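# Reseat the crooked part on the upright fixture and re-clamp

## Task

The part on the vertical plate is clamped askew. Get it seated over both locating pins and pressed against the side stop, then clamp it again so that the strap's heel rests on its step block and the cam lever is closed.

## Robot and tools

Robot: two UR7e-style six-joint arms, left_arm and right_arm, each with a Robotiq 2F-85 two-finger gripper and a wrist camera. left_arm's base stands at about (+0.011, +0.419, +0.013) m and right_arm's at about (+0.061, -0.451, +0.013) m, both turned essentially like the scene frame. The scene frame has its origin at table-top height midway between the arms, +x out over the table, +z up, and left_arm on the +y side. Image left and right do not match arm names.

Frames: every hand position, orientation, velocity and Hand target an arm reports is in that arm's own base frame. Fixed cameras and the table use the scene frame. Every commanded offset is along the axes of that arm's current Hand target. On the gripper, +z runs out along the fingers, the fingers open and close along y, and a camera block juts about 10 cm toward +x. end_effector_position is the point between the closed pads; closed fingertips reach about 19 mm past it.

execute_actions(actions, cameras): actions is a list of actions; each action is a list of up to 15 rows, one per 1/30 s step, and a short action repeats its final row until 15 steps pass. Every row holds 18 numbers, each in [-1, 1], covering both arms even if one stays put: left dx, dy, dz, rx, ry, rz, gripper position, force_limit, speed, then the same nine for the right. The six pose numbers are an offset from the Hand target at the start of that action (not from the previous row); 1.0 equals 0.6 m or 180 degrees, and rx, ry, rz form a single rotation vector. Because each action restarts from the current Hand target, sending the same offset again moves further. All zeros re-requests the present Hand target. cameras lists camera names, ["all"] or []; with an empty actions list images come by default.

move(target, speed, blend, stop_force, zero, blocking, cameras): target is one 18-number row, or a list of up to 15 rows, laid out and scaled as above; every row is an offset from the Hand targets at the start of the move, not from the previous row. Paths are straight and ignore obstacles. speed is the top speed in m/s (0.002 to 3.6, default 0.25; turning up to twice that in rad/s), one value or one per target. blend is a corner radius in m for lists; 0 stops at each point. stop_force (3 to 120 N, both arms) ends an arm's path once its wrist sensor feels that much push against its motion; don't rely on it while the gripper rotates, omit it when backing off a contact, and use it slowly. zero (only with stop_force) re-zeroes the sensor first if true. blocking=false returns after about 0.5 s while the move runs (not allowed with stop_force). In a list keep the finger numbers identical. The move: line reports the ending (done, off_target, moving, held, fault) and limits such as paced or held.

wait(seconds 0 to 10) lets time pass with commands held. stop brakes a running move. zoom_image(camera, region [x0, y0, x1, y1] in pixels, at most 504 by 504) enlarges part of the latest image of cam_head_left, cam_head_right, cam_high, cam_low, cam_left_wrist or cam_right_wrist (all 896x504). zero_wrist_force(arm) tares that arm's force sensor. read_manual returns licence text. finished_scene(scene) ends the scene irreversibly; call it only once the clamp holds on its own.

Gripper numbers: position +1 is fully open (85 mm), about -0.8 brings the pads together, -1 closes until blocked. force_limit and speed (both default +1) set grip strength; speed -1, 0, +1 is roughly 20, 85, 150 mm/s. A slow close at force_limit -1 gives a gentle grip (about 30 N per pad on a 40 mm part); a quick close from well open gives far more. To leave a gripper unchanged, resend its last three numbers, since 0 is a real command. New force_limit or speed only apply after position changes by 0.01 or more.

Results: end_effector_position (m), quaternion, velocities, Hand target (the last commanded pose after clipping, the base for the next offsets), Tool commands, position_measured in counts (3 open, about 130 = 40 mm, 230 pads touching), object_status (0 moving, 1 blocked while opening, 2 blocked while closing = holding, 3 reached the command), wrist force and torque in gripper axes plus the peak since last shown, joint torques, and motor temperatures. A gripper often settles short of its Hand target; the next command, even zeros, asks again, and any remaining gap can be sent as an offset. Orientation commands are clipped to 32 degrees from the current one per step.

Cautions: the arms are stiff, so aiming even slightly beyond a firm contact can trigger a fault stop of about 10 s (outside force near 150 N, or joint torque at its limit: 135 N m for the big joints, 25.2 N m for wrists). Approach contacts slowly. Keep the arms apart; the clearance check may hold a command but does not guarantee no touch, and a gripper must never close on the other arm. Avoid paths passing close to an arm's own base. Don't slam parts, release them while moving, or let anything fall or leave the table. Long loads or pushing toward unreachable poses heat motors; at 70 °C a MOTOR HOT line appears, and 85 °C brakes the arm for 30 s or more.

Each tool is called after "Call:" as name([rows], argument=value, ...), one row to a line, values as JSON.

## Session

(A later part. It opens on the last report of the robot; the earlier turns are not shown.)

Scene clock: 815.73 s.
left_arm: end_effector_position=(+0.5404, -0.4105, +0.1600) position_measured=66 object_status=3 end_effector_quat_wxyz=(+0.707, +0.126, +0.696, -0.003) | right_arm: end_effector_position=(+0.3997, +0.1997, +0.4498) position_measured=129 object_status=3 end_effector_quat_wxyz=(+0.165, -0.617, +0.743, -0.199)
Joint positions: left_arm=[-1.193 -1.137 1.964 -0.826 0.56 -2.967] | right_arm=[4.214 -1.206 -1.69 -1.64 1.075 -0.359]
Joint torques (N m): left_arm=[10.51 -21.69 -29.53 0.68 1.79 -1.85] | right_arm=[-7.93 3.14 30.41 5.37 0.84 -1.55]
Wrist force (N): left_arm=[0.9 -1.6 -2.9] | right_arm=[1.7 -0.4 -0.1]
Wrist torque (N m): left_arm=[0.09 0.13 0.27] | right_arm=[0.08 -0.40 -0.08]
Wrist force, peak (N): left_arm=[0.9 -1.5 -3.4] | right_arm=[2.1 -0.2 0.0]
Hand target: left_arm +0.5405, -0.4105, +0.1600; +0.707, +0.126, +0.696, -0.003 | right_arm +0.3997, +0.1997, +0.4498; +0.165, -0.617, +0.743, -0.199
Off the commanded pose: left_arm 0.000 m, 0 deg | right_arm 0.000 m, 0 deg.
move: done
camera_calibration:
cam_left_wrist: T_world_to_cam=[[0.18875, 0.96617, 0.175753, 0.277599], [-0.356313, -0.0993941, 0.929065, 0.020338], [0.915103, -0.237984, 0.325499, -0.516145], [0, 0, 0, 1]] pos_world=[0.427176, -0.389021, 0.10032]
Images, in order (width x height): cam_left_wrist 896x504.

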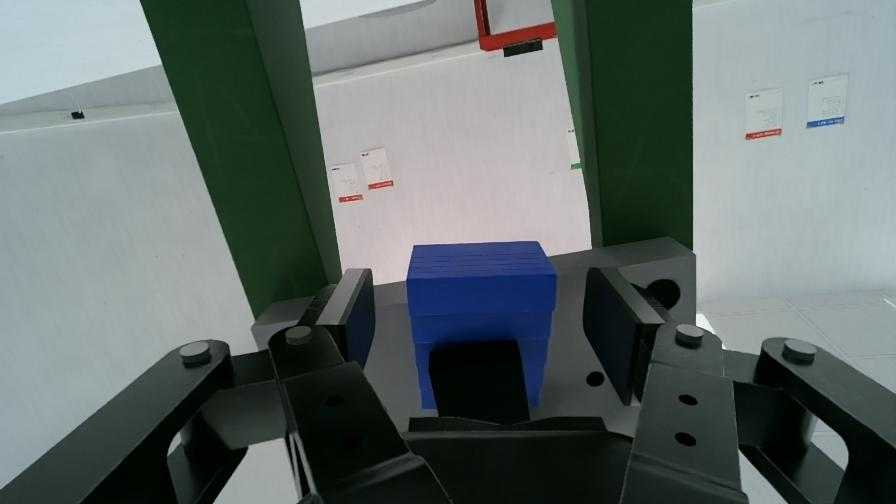

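Call:
move([
  [0,0,0,0,0,0,-1,-0.8,-1, 0,0,0,0,0,0,0.0,-1,0],
], speed=0.03, cameras=["cam_left_wrist"])

Scene clock: 824.07 s.
left_arm: end_effector_position=(+0.5405, -0.4105, +0.1600) position_measured=130 object_status=2 end_effector_quat_wxyz=(+0.707, +0.126, +0.696, -0.003) | right_arm: end_effector_position=(+0.3997, +0.1997, +0.4498) position_measured=129 object_status=3 end_effector_quat_wxyz=(+0.165, -0.617, +0.743, -0.199)
Joint positions: left_arm=[-1.193 -1.137 1.963 -0.826 0.561 -2.967] | right_arm=[4.214 -1.206 -1.69 -1.64 1.075 -0.359]
Joint torques (N m): left_arm=[10.02 -25.1 -28.9 -0.14 -2.38 -1.39] | right_arm=[-7.02 2.68 30.18 5.26 0.82 -1.69]
Wrist force (N): left_arm=[-0.5 -5.3 -23.5] | right_arm=[2.0 -0.6 0.1]
Wrist torque (N m): left_arm=[0.21 0.17 -0.07] | right_arm=[0.05 -0.45 -0.08]
Wrist force, peak (N): left_arm=[-0.6 -5.1 -23.8] | right_arm=[2.2 -0.4 0.1]
Hand target: left_arm +0.5405, -0.4105, +0.1600; +0.707, +0.126, +0.696, -0.003 | right_arm +0.3997, +0.1997, +0.4498; +0.165, -0.617, +0.743, -0.199
Off the commanded pose: left_arm 0.000 m, 0 deg | right_arm 0.000 m, 0 deg.
move: done
camera_calibration:
cam_left_wrist: T_world_to_cam=[[0.188915, 0.966168, 0.175589, 0.277525], [-0.356284, -0.099188, 0.929098, 0.0204375], [0.915081, -0.23808, 0.325491, -0.516264], [0, 0, 0, 1]] pos_world=[0.427276, -0.38902, 0.100321]
Images, in order (width x height): cam_left_wrist 896x504.

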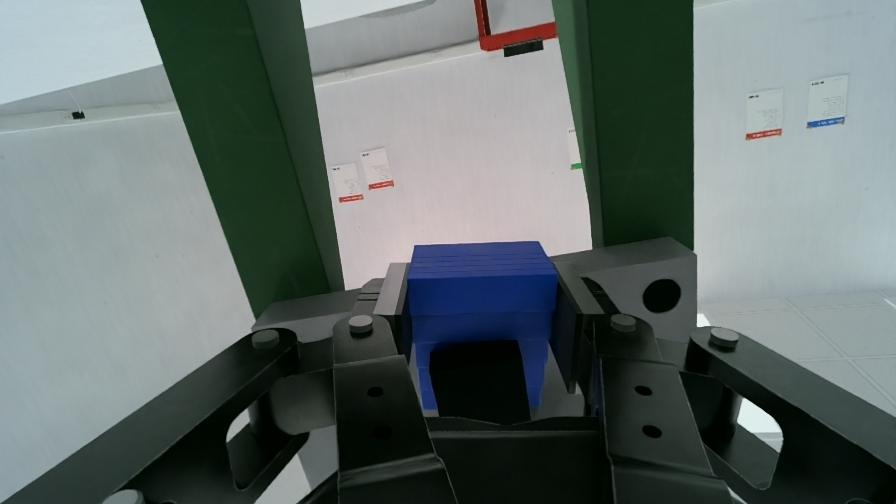

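Call:
move([
  [0,0,-0.0005,0,0,0,-1,-0.8,-1, 0,0,0,0,0,0,0.0,-1,0],
], speed=0.01)

Scene clock: 831.53 s.
left_arm: end_effector_position=(+0.5402, -0.4105, +0.1600) position_measured=130 object_status=2 end_effector_quat_wxyz=(+0.707, +0.125, +0.696, -0.003) | right_arm: end_effector_position=(+0.3997, +0.1997, +0.4498) position_measured=129 object_status=3 end_effector_quat_wxyz=(+0.165, -0.617, +0.743, -0.199)
Joint positions: left_arm=[-1.194 -1.138 1.964 -0.827 0.56 -2.967] | right_arm=[4.214 -1.206 -1.69 -1.64 1.075 -0.359]
Joint torques (N m): left_arm=[-7.4 -46.2 -2.65 -1.25 -4.33 1.72] | right_arm=[-7.26 3.69 29.87 5.24 0.86 -1.6]
Wrist force (N): left_arm=[4.5 -13.2 14.0] | right_arm=[1.8 -0.4 0.1]
Wrist torque (N m): left_arm=[0.16 0.17 -0.02] | right_arm=[0.07 -0.42 -0.08]
Wrist force, peak (N): left_arm=[-0.5 -5.9 -23.8] | right_arm=[2.2 -0.4 0.0]
Hand target: left_arm +0.5402, -0.4105, +0.1600; +0.707, +0.126, +0.696, -0.003 | right_arm +0.3997, +0.1997, +0.4498; +0.165, -0.617, +0.743, -0.199
Off the commanded pose: left_arm 0.000 m, 0 deg | right_arm 0.000 m, 0 deg.
move: done

Call:
move([
  [0,-0.0002,0.00022,0,0,0,-1,-0.8,-1, 0,0,0,0,0,0,0.0,-1,0],
], speed=0.01)

Scene clock: 837.77 s.
left_arm: end_effector_position=(+0.5402, -0.4106, +0.1600) position_measured=130 object_status=2 end_effector_quat_wxyz=(+0.707, +0.125, +0.696, -0.003) | right_arm: end_effector_position=(+0.3997, +0.1997, +0.4498) position_measured=129 object_status=3 end_effector_quat_wxyz=(+0.165, -0.617, +0.743, -0.199)
Joint positions: left_arm=[-1.194 -1.137 1.964 -0.826 0.56 -2.967] | right_arm=[4.214 -1.206 -1.69 -1.64 1.075 -0.359]
Joint torques (N m): left_arm=[6.35 -25.86 -27.35 1 -0.57 1.58] | right_arm=[-6.11 2.79 29.54 5.18 0.88 -1.59]
Wrist force (N): left_arm=[4.3 -7.9 6.5] | right_arm=[1.9 -0.2 0.0]
Wrist torque (N m): left_arm=[0.22 0.20 -0.01] | right_arm=[0.10 -0.43 -0.08]
Wrist force, peak (N): left_arm=[5.1 -13.5 19.3] | right_arm=[2.2 -0.3 0.0]
Hand target: left_arm +0.5403, -0.4106, +0.1600; +0.707, +0.126, +0.696, -0.003 | right_arm +0.3997, +0.1997, +0.4498; +0.165, -0.617, +0.743, -0.199
Off the commanded pose: left_arm 0.000 m, 0 deg | right_arm 0.000 m, 0 deg.
move: done

Call:
move([
  [0,-0.0002,0.00025,0,0,0,-1,-0.8,-1, 0,0,0,0,0,0,0.0,-1,0],
], speed=0.01)

Scene clock: 844.30 s.
left_arm: end_effector_position=(+0.5404, -0.4107, +0.1600) position_measured=130 object_status=2 end_effector_quat_wxyz=(+0.707, +0.126, +0.696, -0.003) | right_arm: end_effector_position=(+0.3997, +0.1997, +0.4498) position_measured=129 object_status=3 end_effector_quat_wxyz=(+0.165, -0.617, +0.743, -0.199)
Joint positions: left_arm=[-1.193 -1.137 1.963 -0.826 0.56 -2.967] | right_arm=[4.214 -1.206 -1.69 -1.64 1.075 -0.359]
Joint torques (N m): left_arm=[11.89 -20.82 -31.17 0.46 2.23 1.47] | right_arm=[-6.18 3.48 29.57 5.22 0.82 -1.45]
Wrist force (N): left_arm=[-1.0 1.5 -16.0] | right_arm=[2.0 -0.4 0.1]
Wrist torque (N m): left_arm=[0.18 0.12 -0.05] | right_arm=[0.09 -0.44 -0.08]
Wrist force, peak (N): left_arm=[-1.0 1.5 -16.0] | right_arm=[2.2 -0.3 -0.1]
Hand target: left_arm +0.5404, -0.4107, +0.1600; +0.707, +0.126, +0.696, -0.003 | right_arm +0.3997, +0.1997, +0.4498; +0.165, -0.617, +0.743, -0.199
Off the commanded pose: left_arm 0.000 m, 0 deg | right_arm 0.000 m, 0 deg.
move: done

Call:
move([
  [0,0,0,0,0,0,-1,-0.8,-1, -0.6044,0.1302,0.1222,0,0,0,0.0,-1,0],
], speed=0.15, cameras=["cam_right_wrist","cam_head_left","cam_high"])

Scene clock: 892.50 s.
left_arm: end_effector_position=(+0.5404, -0.4107, +0.1600) position_measured=130 object_status=2 end_effector_quat_wxyz=(+0.707, +0.126, +0.696, -0.003) | right_arm: end_effector_position=(+0.4356, +0.5618, +0.3473) position_measured=129 object_status=3 end_effector_quat_wxyz=(+0.165, -0.617, +0.743, -0.199)
Joint positions: left_arm=[-1.193 -1.137 1.963 -0.826 0.56 -2.967] | right_arm=[4.429 -1.949 -1.176 -1.531 1.05 -0.114]
Joint torques (N m): left_arm=[13.7 -21.92 -31.3 -1.44 2.18 0.6] | right_arm=[9.89 38.82 34.11 0.81 0.52 2.11]
Wrist force (N): left_arm=[-0.6 2.1 -18.5] | right_arm=[1.7 -0.4 -0.1]
Wrist torque (N m): left_arm=[0.18 0.09 -0.05] | right_arm=[0.10 -0.39 -0.17]
Wrist force, peak (N): left_arm=[-1.5 2.3 -18.6] | right_arm=[3.3 -0.7 -0.4]
Hand target: left_arm +0.5404, -0.4107, +0.1600; +0.707, +0.126, +0.696, -0.003 | right_arm +0.4356, +0.5619, +0.3472; +0.165, -0.617, +0.743, -0.199
Off the commanded pose: left_arm 0.000 m, 0 deg | right_arm 0.000 m, 0 deg.
move: done
camera_calibration:
cam_right_wrist: T_world_to_cam=[[-0.841064, 0.182014, -0.509393, 0.454827], [0.0353415, 0.958168, 0.284016, -0.631294], [0.539779, 0.220873, -0.812314, 0.0532991], [0, 0, 0, 1]] pos_world=[0.37608, 0.510329, 0.454279]
Images, in order (width x height): cam_head_left 896x504, cam_high 896x504, cam_right_wrist 896x504.

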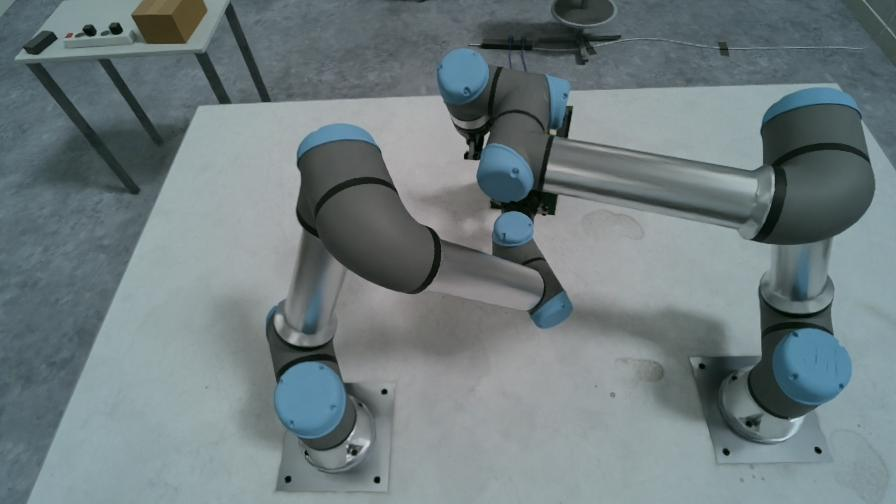

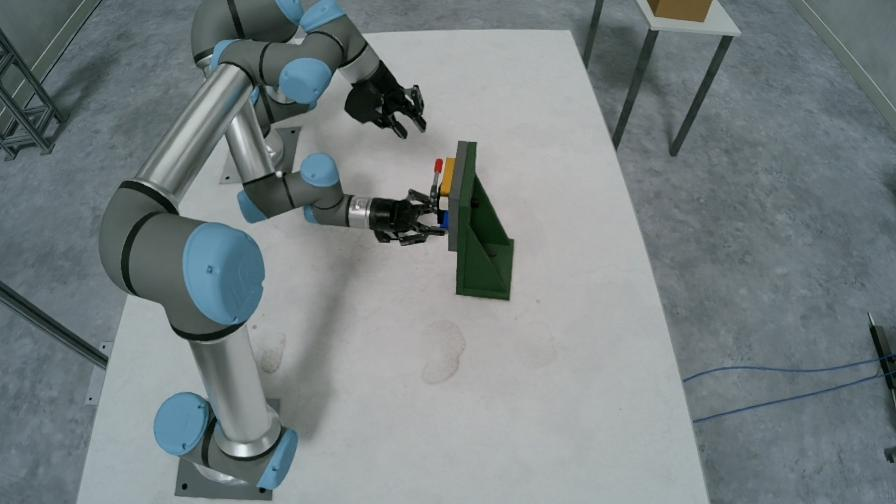

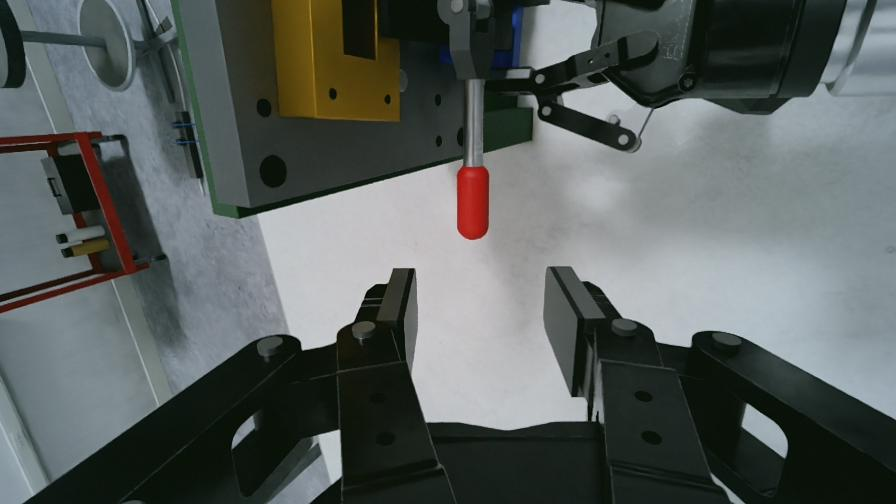

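Call:
move([
  [0,0,0,0,0,0,-1,-0.8,-1, 0.0015,0.0072,0.1167,0,0,0,0.0,-1,0],
], speed=0.08, cameras=["cam_right_wrist"])

Scene clock: 926.53 s.
left_arm: end_effector_position=(+0.5404, -0.4107, +0.1600) position_measured=130 object_status=2 end_effector_quat_wxyz=(+0.707, +0.126, +0.696, -0.003) | right_arm: end_effector_position=(+0.4662, +0.5553, +0.2845) position_measured=129 object_status=3 end_effector_quat_wxyz=(+0.165, -0.617, +0.743, -0.199)
Joint positions: left_arm=[-1.193 -1.137 1.963 -0.826 0.56 -2.967] | right_arm=[4.381 -1.982 -1.296 -1.35 1.053 -0.169]
Joint torques (N m): left_arm=[12.04 -22.01 -31.07 -1.44 2.25 0.12] | right_arm=[-7.03 37.91 14.94 5.47 0.67 -1.95]
Wrist force (N): left_arm=[-1.3 2.3 -18.4] | right_arm=[1.9 -0.5 0.0]
Wrist torque (N m): left_arm=[0.21 0.12 -0.05] | right_arm=[0.08 -0.42 -0.04]
Wrist force, peak (N): left_arm=[-1.5 2.2 -18.6] | right_arm=[2.0 -0.4 -0.1]
Hand target: left_arm +0.5404, -0.4107, +0.1600; +0.707, +0.126, +0.696, -0.003 | right_arm +0.4662, +0.5552, +0.2845; +0.165, -0.617, +0.743, -0.199
Off the commanded pose: left_arm 0.000 m, 0 deg | right_arm 0.000 m, 0 deg.
move: done
camera_calibration:
cam_right_wrist: T_world_to_cam=[[-0.841137, 0.181982, -0.509284, 0.449779], [0.0353568, 0.958176, 0.283988, -0.608215], [0.539665, 0.220866, -0.812392, -0.0126936], [0, 0, 0, 1]] pos_world=[0.40668, 0.503729, 0.391479]
Images, in order (width x height): cam_right_wrist 896x504.

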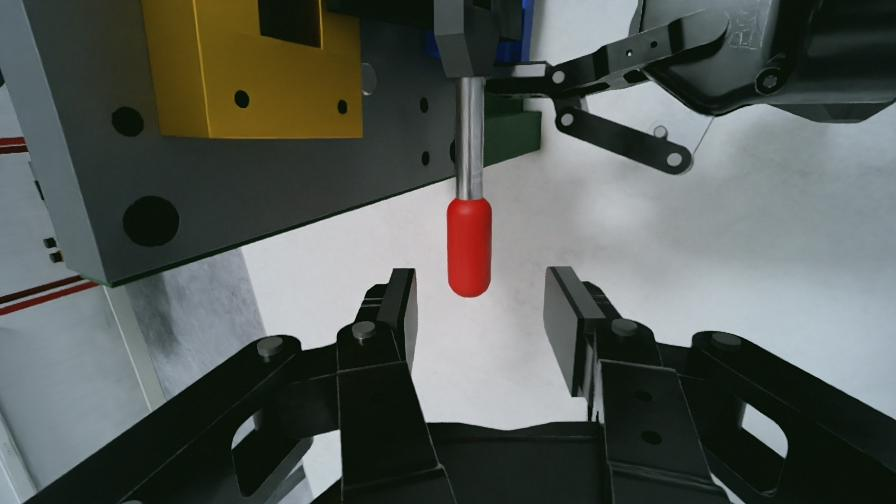

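Call:
move(target=[0,0,0,0,0,0,-1,-0.8,-1, 0,0,0.05,0,0,0,0.0,-1,0], speed=0.04, stop_force=8, cameras=["cam_right_wrist"])

Scene clock: 969.33 s.
left_arm: end_effector_position=(+0.5404, -0.4107, +0.1600) position_measured=130 object_status=2 end_effector_quat_wxyz=(+0.707, +0.126, +0.696, -0.003) | right_arm: end_effector_position=(+0.4810, +0.5525, +0.2585) position_measured=129 object_status=3 end_effector_quat_wxyz=(+0.165, -0.617, +0.743, -0.199)
Joint positions: left_arm=[-1.193 -1.137 1.963 -0.826 0.56 -2.967] | right_arm=[4.359 -2.006 -1.331 -1.278 1.055 -0.195]
Joint torques (N m): left_arm=[12.68 -21.42 -31.78 -1.39 2.39 -0.35] | right_arm=[-8.06 39.27 16.16 5.28 0.77 -2.03]
Wrist force (N): left_arm=[-0.9 2.1 -18.3] | right_arm=[2.0 -0.2 0.0]
Wrist torque (N m): left_arm=[0.19 0.12 -0.05] | right_arm=[0.13 -0.44 -0.06]
Wrist force, peak (N): left_arm=[-0.7 2.1 -18.7] | right_arm=[2.2 -0.4 -0.2]
Hand target: left_arm +0.5404, -0.4107, +0.1600; +0.707, +0.126, +0.696, -0.003 | right_arm +0.4810, +0.5525, +0.2585; +0.165, -0.617, +0.743, -0.199
Off the commanded pose: left_arm 0.000 m, 0 deg | right_arm 0.000 m, 0 deg.
move: done
camera_calibration:
cam_right_wrist: T_world_to_cam=[[-0.841137, 0.181982, -0.509284, 0.449477], [0.0353568, 0.958176, 0.283988, -0.598767], [0.539665, 0.220866, -0.812392, -0.0412065], [0, 0, 0, 1]] pos_world=[0.42148, 0.501029, 0.365479]
Images, in order (width x height): cam_right_wrist 896x504.

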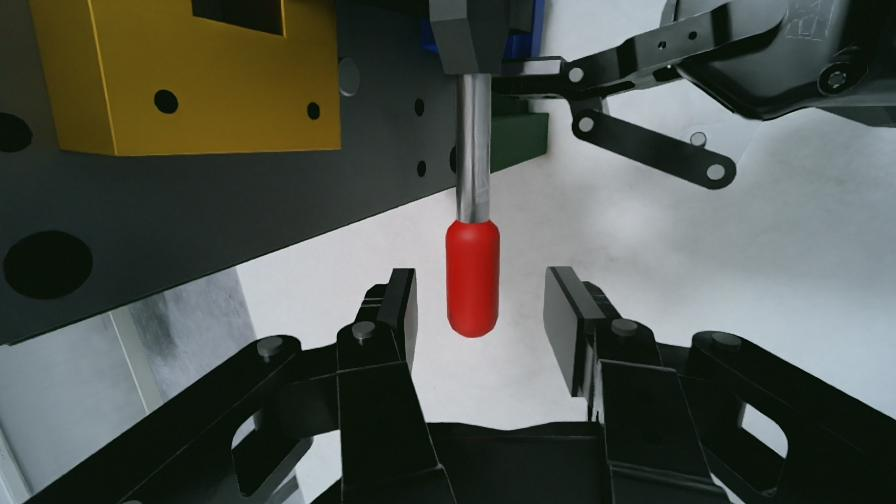

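Call:
move(target=[0,0,0,0,0,0,-1,-0.8,-1, 0,-0.0022,0.0292,0,0,0,0.0,-1,0], speed=0.03, stop_force=8, cameras=["cam_right_wrist"])

Scene clock: 981.13 s.
left_arm: end_effector_position=(+0.5404, -0.4107, +0.1600) position_measured=130 object_status=2 end_effector_quat_wxyz=(+0.707, +0.126, +0.696, -0.003) | right_arm: end_effector_position=(+0.4907, +0.5507, +0.2440) position_measured=129 object_status=3 end_effector_quat_wxyz=(+0.165, -0.617, +0.743, -0.199)
Joint positions: left_arm=[-1.193 -1.137 1.963 -0.826 0.56 -2.967] | right_arm=[4.344 -2.023 -1.347 -1.237 1.057 -0.212]
Joint torques (N m): left_arm=[13.34 -21.26 -31.94 -1.5 2.19 -0.65] | right_arm=[-7.76 39.89 16.38 5.25 0.82 -2.09]
Wrist force (N): left_arm=[-0.8 2.1 -18.4] | right_arm=[1.8 -0.4 0.0]
Wrist torque (N m): left_arm=[0.19 0.13 -0.05] | right_arm=[0.09 -0.41 -0.06]
Wrist force, peak (N): left_arm=[-1.3 2.2 -18.6] | right_arm=[2.2 -0.2 0.0]
Hand target: left_arm +0.5404, -0.4107, +0.1600; +0.707, +0.126, +0.696, -0.003 | right_arm +0.4907, +0.5507, +0.2440; +0.165, -0.617, +0.743, -0.199
Off the commanded pose: left_arm 0.000 m, 0 deg | right_arm 0.000 m, 0 deg.
move: done
camera_calibration:
cam_right_wrist: T_world_to_cam=[[-0.841137, 0.181982, -0.509284, 0.450579], [0.0353568, 0.958176, 0.283988, -0.593268], [0.539665, 0.220866, -0.812392, -0.0578234], [0, 0, 0, 1]] pos_world=[0.43118, 0.499229, 0.350979]
Images, in order (width x height): cam_right_wrist 896x504.

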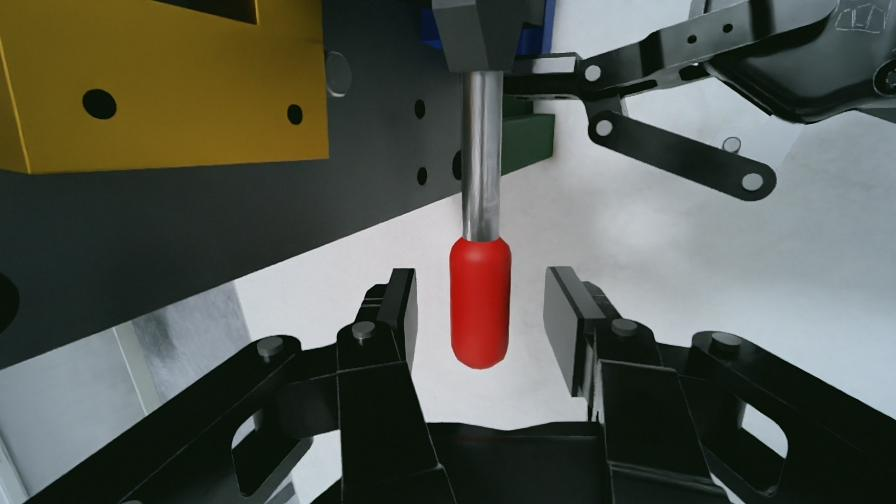

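Call:
move(target=[0,0,0,0,0,0,-1,-0.8,-1, 0,0,0.004,0,0,0,0.0,-1,-1], speed=0.03)

Call:
move(target=[0,0,0,0,0,0,-1,-0.8,-1, 0,0,0,0,0,0,-1,-1,-1], speed=0.03, cameras=["cam_right_wrist"])

Scene clock: 994.93 s.
left_arm: end_effector_position=(+0.5404, -0.4107, +0.1600) position_measured=130 object_status=2 end_effector_quat_wxyz=(+0.707, +0.126, +0.696, -0.003) | right_arm: end_effector_position=(+0.4919, +0.5505, +0.2420) position_measured=129 object_status=3 end_effector_quat_wxyz=(+0.165, -0.617, +0.743, -0.199)
Joint positions: left_arm=[-1.193 -1.137 1.963 -0.826 0.56 -2.967] | right_arm=[4.343 -2.025 -1.349 -1.232 1.057 -0.213]
Joint torques (N m): left_arm=[12.11 -20.88 -31.29 -1.26 2.23 -1.17] | right_arm=[-8.94 40.87 16.37 5.05 0.85 -2.05]
Wrist force (N): left_arm=[-1.3 2.1 -18.4] | right_arm=[1.8 -0.3 0.0]
Wrist torque (N m): left_arm=[0.18 0.12 -0.05] | right_arm=[0.11 -0.41 -0.06]
Wrist force, peak (N): left_arm=[-1.5 2.4 -18.5] | right_arm=[2.0 -0.6 -0.2]
Hand target: left_arm +0.5404, -0.4107, +0.1600; +0.707, +0.126, +0.696, -0.003 | right_arm +0.4919, +0.5505, +0.2419; +0.165, -0.617, +0.743, -0.199
Off the commanded pose: left_arm 0.000 m, 0 deg | right_arm 0.000 m, 0 deg.
move: done

Scene clock: 996.37 s.
left_arm: end_effector_position=(+0.5404, -0.4107, +0.1600) position_measured=130 object_status=2 end_effector_quat_wxyz=(+0.707, +0.126, +0.696, -0.003) | right_arm: end_effector_position=(+0.4920, +0.5504, +0.2419) position_measured=189 object_status=0 end_effector_quat_wxyz=(+0.165, -0.617, +0.743, -0.199)
Joint positions: left_arm=[-1.193 -1.137 1.963 -0.826 0.56 -2.967] | right_arm=[4.342 -2.025 -1.349 -1.232 1.057 -0.214]
Joint torques (N m): left_arm=[12.01 -21.71 -30.95 -1.43 2.28 -1.41] | right_arm=[3.99 39.8 17.1 -0.66 1.42 -2]
Wrist force (N): left_arm=[-0.8 2.1 -18.5] | right_arm=[1.7 -17.8 -13.6]
Wrist torque (N m): left_arm=[0.18 0.11 -0.05] | right_arm=[0.20 -0.41 -0.15]
Wrist force, peak (N): left_arm=[-1.4 2.1 -18.6] | right_arm=[1.6 -18.1 -14.3]
Hand target: left_arm +0.5404, -0.4107, +0.1600; +0.707, +0.126, +0.696, -0.003 | right_arm +0.4919, +0.5505, +0.2419; +0.165, -0.617, +0.743, -0.199
Off the commanded pose: left_arm 0.000 m, 0 deg | right_arm 0.000 m, 0 deg.
move: done
camera_calibration:
cam_right_wrist: T_world_to_cam=[[-0.841072, 0.182107, -0.509348, 0.450505], [0.0353758, 0.958129, 0.284145, -0.592465], [0.539766, 0.220968, -0.812297, -0.0602375], [0, 0, 0, 1]] pos_world=[0.43238, 0.498928, 0.348879]
Images, in order (width x height): cam_right_wrist 896x504.

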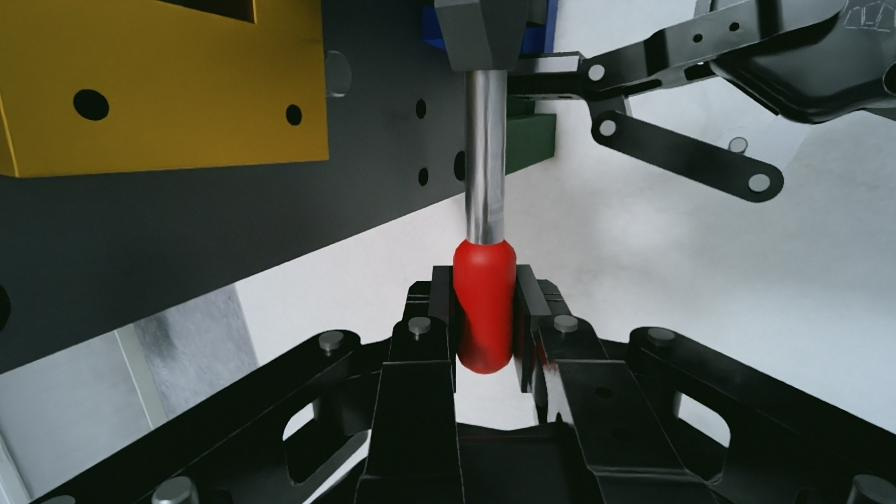

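Call:
move(target=[0,0,0,0,0,0,-1,-0.8,-1, 0,-0.0003,-0.0004,0,0,0,-1,-1,-1], speed=0.01)

Scene clock: 1009.87 s.
left_arm: end_effector_position=(+0.5404, -0.4107, +0.1600) position_measured=130 object_status=2 end_effector_quat_wxyz=(+0.707, +0.126, +0.696, -0.003) | right_arm: end_effector_position=(+0.4919, +0.5505, +0.2421) position_measured=189 object_status=2 end_effector_quat_wxyz=(+0.165, -0.617, +0.743, -0.199)
Joint positions: left_arm=[-1.193 -1.137 1.963 -0.826 0.56 -2.967] | right_arm=[4.342 -2.025 -1.349 -1.233 1.057 -0.214]
Joint torques (N m): left_arm=[12.39 -20.71 -30.98 -1.45 2.42 -1.65] | right_arm=[7.78 45.33 24.46 -1.35 4.28 -2.11]
Wrist force (N): left_arm=[-0.9 2.1 -18.2] | right_arm=[-1.2 -13.7 -4.2]
Wrist torque (N m): left_arm=[0.18 0.11 -0.05] | right_arm=[0.19 -0.36 -0.14]
Wrist force, peak (N): left_arm=[-1.3 2.1 -18.7] | right_arm=[2.2 -18.9 -13.6]
Hand target: left_arm +0.5404, -0.4107, +0.1600; +0.707, +0.126, +0.696, -0.003 | right_arm +0.4919, +0.5505, +0.2422; +0.165, -0.617, +0.743, -0.199
Off the commanded pose: left_arm 0.000 m, 0 deg | right_arm 0.000 m, 0 deg.
move: done

Call:
move([
  [0,0,0,0,0,0,-1,-0.8,-1, 0.00065,0.00906,-0.00523,0,-0.01111,-0.01924,-1,-1,-1],
  [0,0,0,0,0,0,-1,-0.8,-1, 0.00203,0.01805,-0.01042,0,-0.02222,-0.03849,-1,-1,-1],
], speed=0.06, blend=0.001, cameras=["cam_right_wrist"])

Scene clock: 1053.63 s.
left_arm: end_effector_position=(+0.5404, -0.4107, +0.1600) position_measured=130 object_status=2 end_effector_quat_wxyz=(+0.707, +0.126, +0.696, -0.003) | right_arm: end_effector_position=(+0.4794, +0.5515, +0.2422) position_measured=189 object_status=2 end_effector_quat_wxyz=(-0.179, +0.668, -0.698, +0.187)
Joint positions: left_arm=[-1.193 -1.137 1.963 -0.826 0.56 -2.967] | right_arm=[4.354 -1.98 -1.433 -1.123 1.075 -0.358]
Joint torques (N m): left_arm=[12.08 -22.37 -30.7 -1.46 2.06 -1.67] | right_arm=[6.14 47.94 7.57 1.9 1.73 -2.04]
Wrist force (N): left_arm=[-1.3 2.2 -18.4] | right_arm=[-14.3 -9.6 -3.0]
Wrist torque (N m): left_arm=[0.19 0.09 -0.05] | right_arm=[0.15 -0.16 -0.02]
Wrist force, peak (N): left_arm=[-1.4 2.4 -18.6] | right_arm=[-14.3 -9.6 -3.0]
Hand target: left_arm +0.5404, -0.4107, +0.1600; +0.707, +0.126, +0.696, -0.003 | right_arm +0.4794, +0.5515, +0.2422; -0.179, +0.668, -0.698, +0.187
Off the commanded pose: left_arm 0.000 m, 0 deg | right_arm 0.000 m, 0 deg.
move: done
camera_calibration:
cam_right_wrist: T_world_to_cam=[[-0.858245, 0.0633358, -0.509318, 0.513651], [-0.0980994, 0.953817, 0.283917, -0.526777], [0.503778, 0.293634, -0.812395, -0.0763095], [0, 0, 0, 1]] pos_world=[0.427605, 0.492323, 0.349179]
Images, in order (width x height): cam_right_wrist 896x504.

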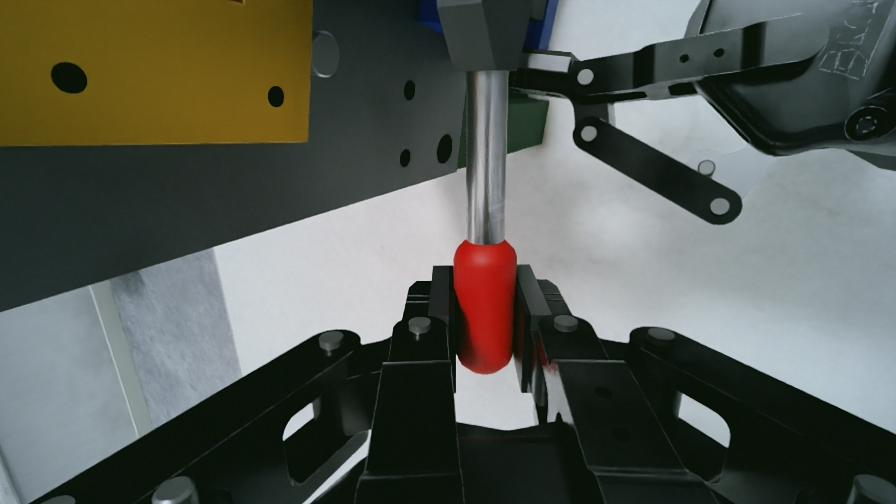

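Call:
move([
  [0,0,0,0,0,0,-1,-0.8,-1, 0.00075,0.01357,-0.00784,0,-0.01667,-0.02887,-1,-1,-1],
  [0,0,0,0,0,0,-1,-0.8,-1, 0.00338,0.02698,-0.01558,0,-0.03333,-0.05774,-1,-1,-1],
], speed=0.06, blend=0.001, cameras=["cam_right_wrist", "cam_low"])

Scene clock: 1088.97 s.
left_arm: end_effector_position=(+0.5404, -0.4107, +0.1600) position_measured=130 object_status=2 end_effector_quat_wxyz=(+0.707, +0.126, +0.696, -0.003) | right_arm: end_effector_position=(+0.4607, +0.5504, +0.2422) position_measured=189 object_status=2 end_effector_quat_wxyz=(-0.197, +0.737, -0.625, +0.167)
Joint positions: left_arm=[-1.193 -1.137 1.963 -0.826 0.56 -2.967] | right_arm=[4.364 -1.916 -1.55 -0.971 1.12 -0.576]
Joint torques (N m): left_arm=[12.32 -21.89 -31 -1.39 2.14 -1.5] | right_arm=[1.02 47.13 7.2 1.7 -0.35 -2.24]
Wrist force (N): left_arm=[-0.7 2.2 -18.4] | right_arm=[-16.6 -4.1 -3.7]
Wrist torque (N m): left_arm=[0.20 0.11 -0.05] | right_arm=[0.25 -0.09 0.18]
Wrist force, peak (N): left_arm=[-1.5 2.1 -18.6] | right_arm=[-18.6 -4.9 -3.6]
Hand target: left_arm +0.5404, -0.4107, +0.1600; +0.707, +0.126, +0.696, -0.003 | right_arm +0.4607, +0.5504, +0.2422; -0.197, +0.737, -0.624, +0.167
Off the commanded pose: left_arm 0.000 m, 0 deg | right_arm 0.000 m, 0 deg.
move: done
camera_calibration:
cam_right_wrist: T_world_to_cam=[[-0.85268, -0.116495, -0.50928, 0.594014], [-0.294279, 0.912559, 0.283966, -0.414387], [0.431667, 0.392002, -0.812402, -0.0874102], [0, 0, 0, 1]] pos_world=[0.42229, 0.481617, 0.349179]
Images, in order (width x height): cam_low 896x504, cam_right_wrist 896x504.

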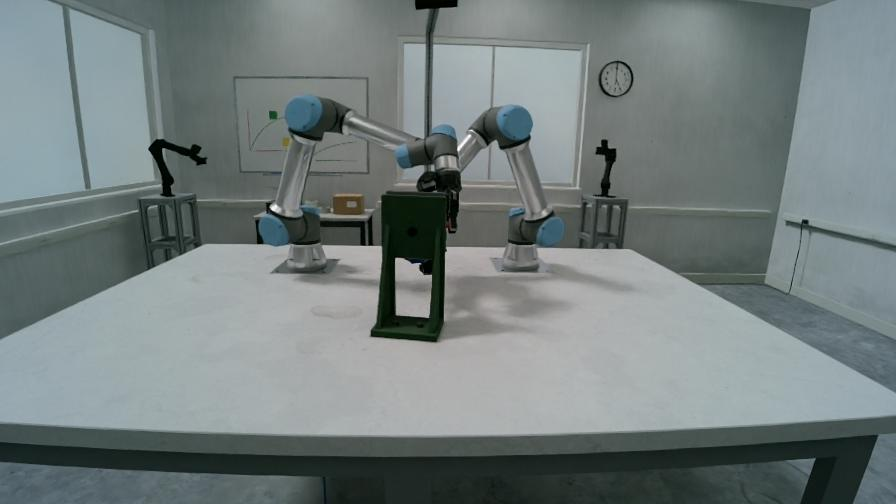

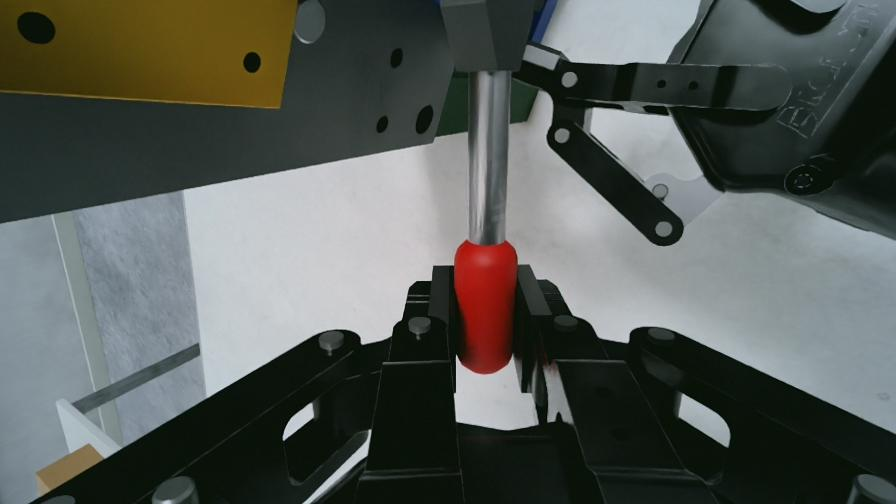

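Call:
move([
  [0,0,0,0,0,0,-1,-0.8,-1, 0.00082,0.01362,-0.00787,0,-0.01667,-0.02887,-1,-1,-1],
  [0,0,0,0,0,0,-1,-0.8,-1, 0.00327,0.02707,-0.01563,0,-0.03333,-0.05774,-1,-1,-1],
  [0,0,0,0,0,0,-1,-0.8,-1, 0.00733,0.04021,-0.02322,0,-0.05,-0.0866,-1,-1,-1],
], speed=0.06, blend=0.001, cameras=["cam_right_wrist", "cam_head_left"])

Scene clock: 1120.20 s.
left_arm: end_effector_position=(+0.5404, -0.4107, +0.1600) position_measured=130 object_status=2 end_effector_quat_wxyz=(+0.707, +0.126, +0.696, -0.003) | right_arm: end_effector_position=(+0.4339, +0.5415, +0.2422) position_measured=189 object_status=2 end_effector_quat_wxyz=(-0.221, +0.825, -0.502, +0.134)
Joint positions: left_arm=[-1.193 -1.137 1.963 -0.826 0.56 -2.967] | right_arm=[4.359 -1.828 -1.7 -0.781 1.227 -0.903]
Joint torques (N m): left_arm=[12.22 -21.43 -31.59 -1.45 2.08 -1.56] | right_arm=[-21.37 43.4 8.54 2.52 -2.69 -2.72]
Wrist force (N): left_arm=[-1.3 2.2 -18.4] | right_arm=[-20.3 -0.4 -5.6]
Wrist torque (N m): left_arm=[0.19 0.10 -0.05] | right_arm=[0.20 -0.02 0.28]
Wrist force, peak (N): left_arm=[-1.1 2.1 -18.7] | right_arm=[-23.0 -0.7 -5.4]
Hand target: left_arm +0.5404, -0.4107, +0.1600; +0.707, +0.126, +0.696, -0.003 | right_arm +0.4339, +0.5414, +0.2422; -0.221, +0.826, -0.501, +0.134
Off the commanded pose: left_arm 0.000 m, 0 deg | right_arm 0.000 m, 0 deg.
move: done
camera_calibration:
cam_right_wrist: T_world_to_cam=[[-0.774964, -0.374257, -0.509277, 0.676015], [-0.561825, 0.77701, 0.283917, -0.224643], [0.289455, 0.50615, -0.812421, -0.0724743], [0, 0, 0, 1]] pos_world=[0.418655, 0.464236, 0.349179]
Images, in order (width x height): cam_head_left 896x504, cam_right_wrist 896x504.

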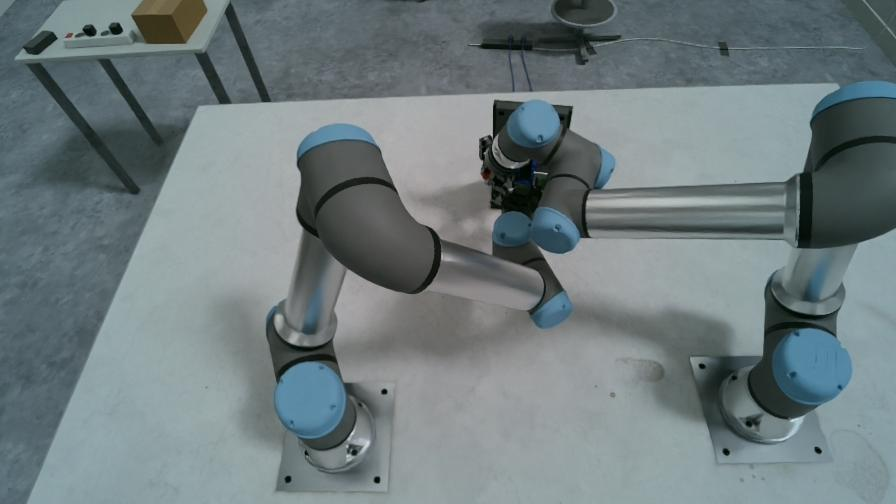

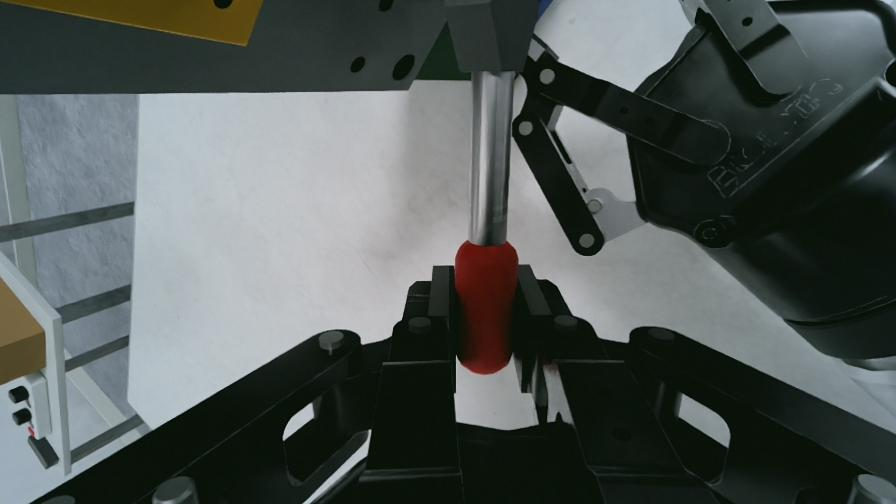

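Call:
move([
  [0,0,0,0,0,0,-1,-0.8,-1, 0.00072,0.01367,-0.00789,0,-0.01667,-0.02887,-1,-1,-1],
  [0,0,0,0,0,0,-1,-0.8,-1, 0.00308,0.02718,-0.01569,0,-0.03333,-0.05774,-1,-1,-1],
], speed=0.06, blend=0.001, cameras=["cam_right_wrist", "cam_high", "cam_left_wrist", "cam_head_right"])

Scene clock: 1148.03 s.
left_arm: end_effector_position=(+0.5404, -0.4107, +0.1600) position_measured=130 object_status=2 end_effector_quat_wxyz=(+0.707, +0.126, +0.696, -0.003) | right_arm: end_effector_position=(+0.4180, +0.5311, +0.2422) position_measured=189 object_status=2 end_effector_quat_wxyz=(-0.234, +0.873, -0.413, +0.111)
Joint positions: left_arm=[-1.193 -1.137 1.963 -0.826 0.56 -2.967] | right_arm=[4.34 -1.777 -1.781 -0.688 1.324 -1.12]
Joint torques (N m): left_arm=[8.64 -31.54 -31.21 -1.13 2.13 -1.7] | right_arm=[-27.89 41.7 10.91 3.08 -5.29 -2.63]
Wrist force (N): left_arm=[3.1 0.1 -14.2] | right_arm=[-28.2 0.4 -3.9]
Wrist torque (N m): left_arm=[0.02 -0.01 0.24] | right_arm=[0.16 0.09 0.30]
Wrist force, peak (N): left_arm=[-1.4 2.0 -18.7] | right_arm=[-30.2 0.7 -3.9]
Hand target: left_arm +0.5404, -0.4107, +0.1600; +0.707, +0.126, +0.696, -0.003 | right_arm +0.4180, +0.5311, +0.2422; -0.234, +0.873, -0.412, +0.111
Off the commanded pose: left_arm 0.000 m, 0 deg | right_arm 0.000 m, 0 deg.
move: done
camera_calibration:
cam_left_wrist: T_world_to_cam=[[0.188703, 0.966204, 0.175614, 0.27782], [-0.356283, -0.099285, 0.929088, 0.0203809], [0.915125, -0.23789, 0.325507, -0.516258], [0, 0, 0, 1]] pos_world=[0.427276, -0.389221, 0.100321]
cam_right_wrist: T_world_to_cam=[[-0.680168, -0.527335, -0.509204, 0.701537], [-0.711166, 0.643163, 0.283874, -0.0920262], [0.177804, 0.55521, -0.812482, -0.0420568], [0, 0, 0, 1]] pos_world=[0.419195, 0.452483, 0.349179]
Images, in order (width x height): cam_head_right 896x504, cam_high 896x504, cam_left_wrist 896x504, cam_right_wrist 896x504.

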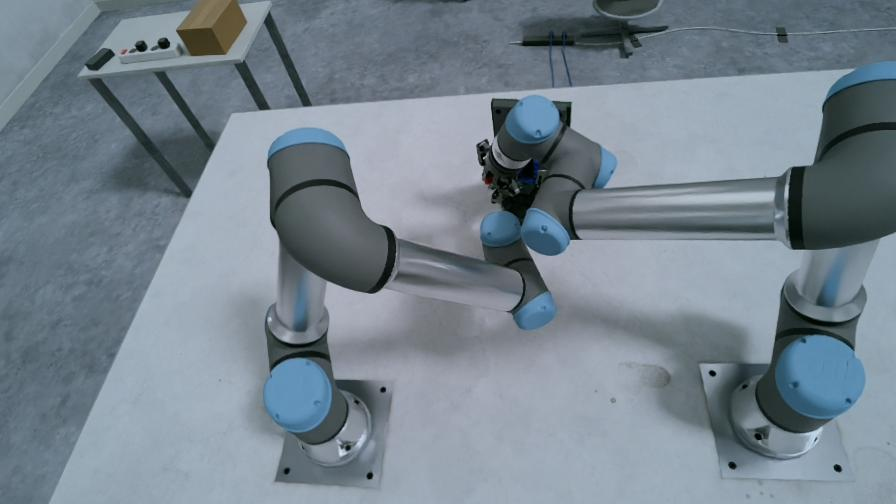

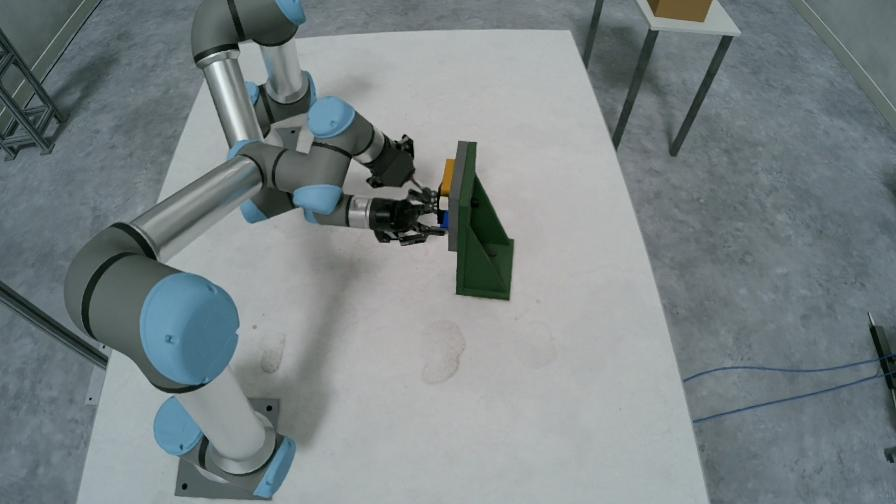

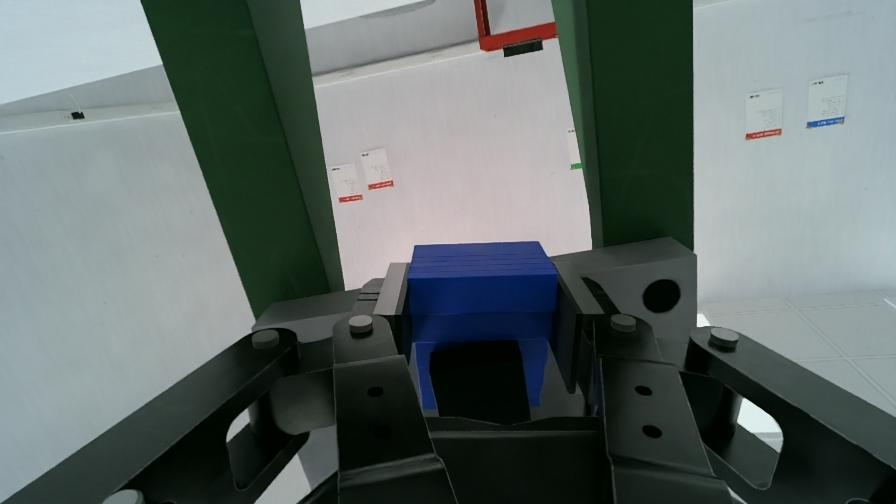

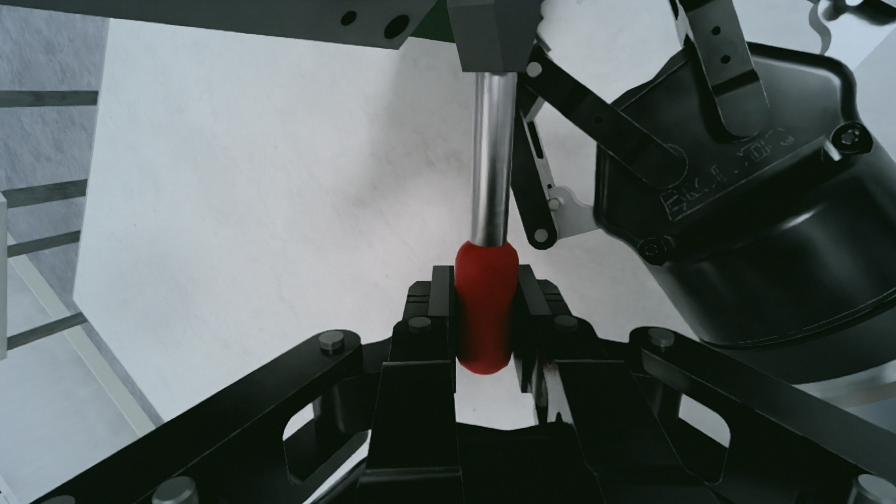

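Call:
move(target=[0,0,0,0,0,0,-1,-0.8,-1, -0.0005,0,0,0,0,0,-1,-1,-1], speed=0.01)

Call:
zoom_image(camera="cam_high", region=[380, 130, 520, 250])

Scene clock: 1156.17 s.
left_arm: end_effector_position=(+0.5404, -0.4107, +0.1600) position_measured=130 object_status=2 end_effector_quat_wxyz=(+0.707, +0.126, +0.696, -0.003) | right_arm: end_effector_position=(+0.4179, +0.5313, +0.2422) position_measured=189 object_status=2 end_effector_quat_wxyz=(-0.234, +0.873, -0.412, +0.111)
Joint positions: left_arm=[-1.193 -1.137 1.963 -0.826 0.56 -2.967] | right_arm=[4.34 -1.777 -1.781 -0.688 1.324 -1.119]
Joint torques (N m): left_arm=[2.22 -41.71 -30.69 -1.27 2.06 -1.44] | right_arm=[-4.27 26.34 26.44 -0.42 -7.74 1.56]
Wrist force (N): left_arm=[2.8 0.0 -14.3] | right_arm=[-19.6 1.4 -3.6]
Wrist torque (N m): left_arm=[0.01 0.01 0.24] | right_arm=[0.19 -0.01 0.26]
Wrist force, peak (N): left_arm=[2.5 0.0 -14.5] | right_arm=[-28.5 0.4 -4.3]
Hand target: left_arm +0.5404, -0.4107, +0.1600; +0.707, +0.126, +0.696, -0.003 | right_arm +0.4178, +0.5314, +0.2422; -0.234, +0.873, -0.412, +0.111
Off the commanded pose: left_arm 0.000 m, 0 deg | right_arm 0.000 m, 0 deg.
move: done

Scaled by 3.600 from the camera's 896x504 image, which has a finer 1280x720 frame.
This view is cut from an older image: the scene may have changed since it was taken.

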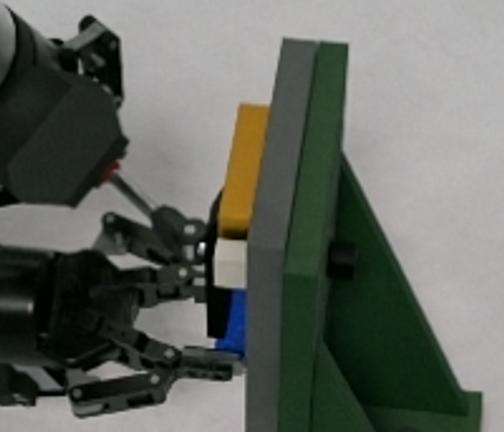

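Call:
move(target=[0,0,0,0,0,0,-1,-0.8,-1, -0.0002,0,0,0,0,0,0.0,-1,-1], speed=0.01, cameras=["cam_right_wrist"])

Scene clock: 1167.17 s.
left_arm: end_effector_position=(+0.5404, -0.4107, +0.1600) position_measured=130 object_status=2 end_effector_quat_wxyz=(+0.707, +0.126, +0.696, -0.003) | right_arm: end_effector_position=(+0.4178, +0.5314, +0.2422) position_measured=128 object_status=0 end_effector_quat_wxyz=(-0.234, +0.873, -0.412, +0.111)
Joint positions: left_arm=[-1.193 -1.137 1.963 -0.826 0.56 -2.967] | right_arm=[4.341 -1.777 -1.781 -0.688 1.324 -1.119]
Joint torques (N m): left_arm=[-1.21 -42.64 -31.33 -1.07 2.23 -1.36] | right_arm=[10.05 27.81 30.74 5.1 -1.12 2]
Wrist force (N): left_arm=[3.0 0.0 -14.2] | right_arm=[1.7 -0.2 0.4]
Wrist torque (N m): left_arm=[0.01 0.02 0.24] | right_arm=[0.11 -0.38 -0.10]
Wrist force, peak (N): left_arm=[2.4 0.2 -14.4] | right_arm=[-19.1 1.4 -3.7]
Hand target: left_arm +0.5404, -0.4107, +0.1600; +0.707, +0.126, +0.696, -0.003 | right_arm +0.4178, +0.5315, +0.2422; -0.234, +0.873, -0.412, +0.111
Off the commanded pose: left_arm 0.000 m, 0 deg | right_arm 0.000 m, 0 deg.
move: done
camera_calibration:
cam_right_wrist: T_world_to_cam=[[-0.680093, -0.52745, -0.509185, 0.701505], [-0.711261, 0.643059, 0.28387, -0.0923441], [0.177708, 0.555222, -0.812495, -0.0421307], [0, 0, 0, 1]] pos_world=[0.418895, 0.452784, 0.349179]
Images, in order (width x height): cam_right_wrist 896x504.

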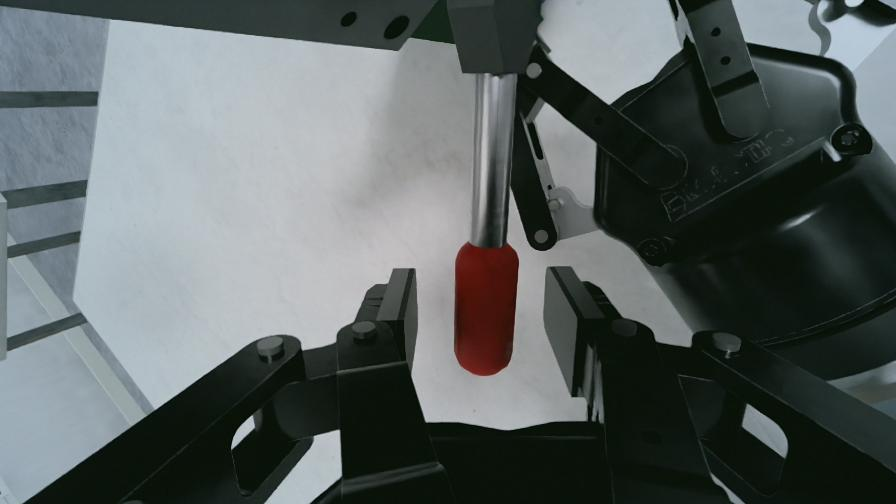

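Call:
move(target=[0,0,0,0,0,0,-1,-0.8,-1, 0,0,-0.1667,0,0,0,0.0,-1,-1], speed=0.08, cameras=["cam_right_wrist"])

Scene clock: 1192.73 s.
left_arm: end_effector_position=(+0.5404, -0.4107, +0.1600) position_measured=130 object_status=2 end_effector_quat_wxyz=(+0.707, +0.126, +0.696, -0.003) | right_arm: end_effector_position=(+0.3792, +0.4997, +0.3287) position_measured=128 object_status=3 end_effector_quat_wxyz=(-0.234, +0.873, -0.412, +0.111)
Joint positions: left_arm=[-1.193 -1.137 1.963 -0.826 0.56 -2.967] | right_arm=[4.391 -1.598 -1.748 -0.911 1.302 -1.073]
Joint torques (N m): left_arm=[-1.83 -42.12 -29.93 -0.92 2.11 -1.49] | right_arm=[8.4 35.27 32.57 1.29 -3.21 1.92]
Wrist force (N): left_arm=[2.2 0.0 -14.3] | right_arm=[1.8 -0.3 0.1]
Wrist torque (N m): left_arm=[0.01 0.05 0.24] | right_arm=[0.12 -0.42 -0.18]
Wrist force, peak (N): left_arm=[2.6 0.0 -14.5] | right_arm=[2.1 -0.3 0.3]
Hand target: left_arm +0.5404, -0.4107, +0.1600; +0.707, +0.126, +0.696, -0.003 | right_arm +0.3791, +0.4997, +0.3288; -0.234, +0.873, -0.412, +0.111
Off the commanded pose: left_arm 0.000 m, 0 deg | right_arm 0.000 m, 0 deg.
move: done
camera_calibration:
cam_right_wrist: T_world_to_cam=[[-0.68013, -0.527418, -0.50917, 0.702519], [-0.711227, 0.643086, 0.283896, -0.12394], [0.177708, 0.555221, -0.812496, 0.0526665], [0, 0, 0, 1]] pos_world=[0.380295, 0.420984, 0.435679]
Images, in order (width x height): cam_right_wrist 896x504.

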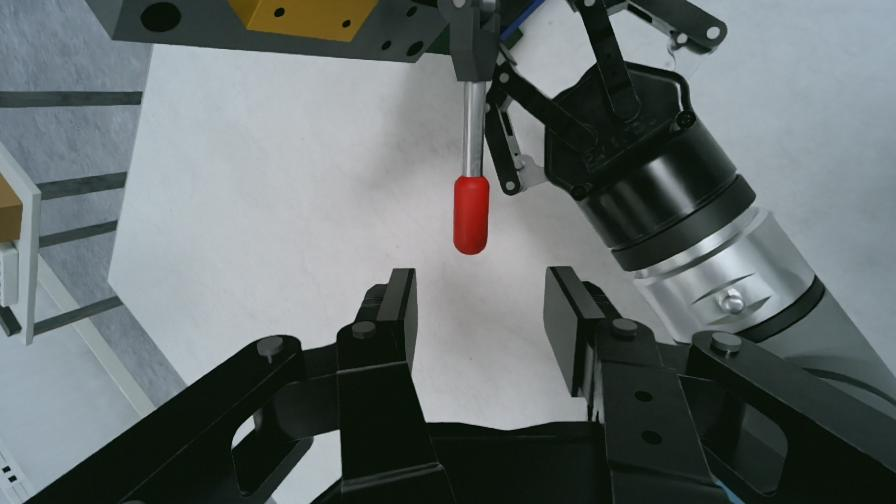

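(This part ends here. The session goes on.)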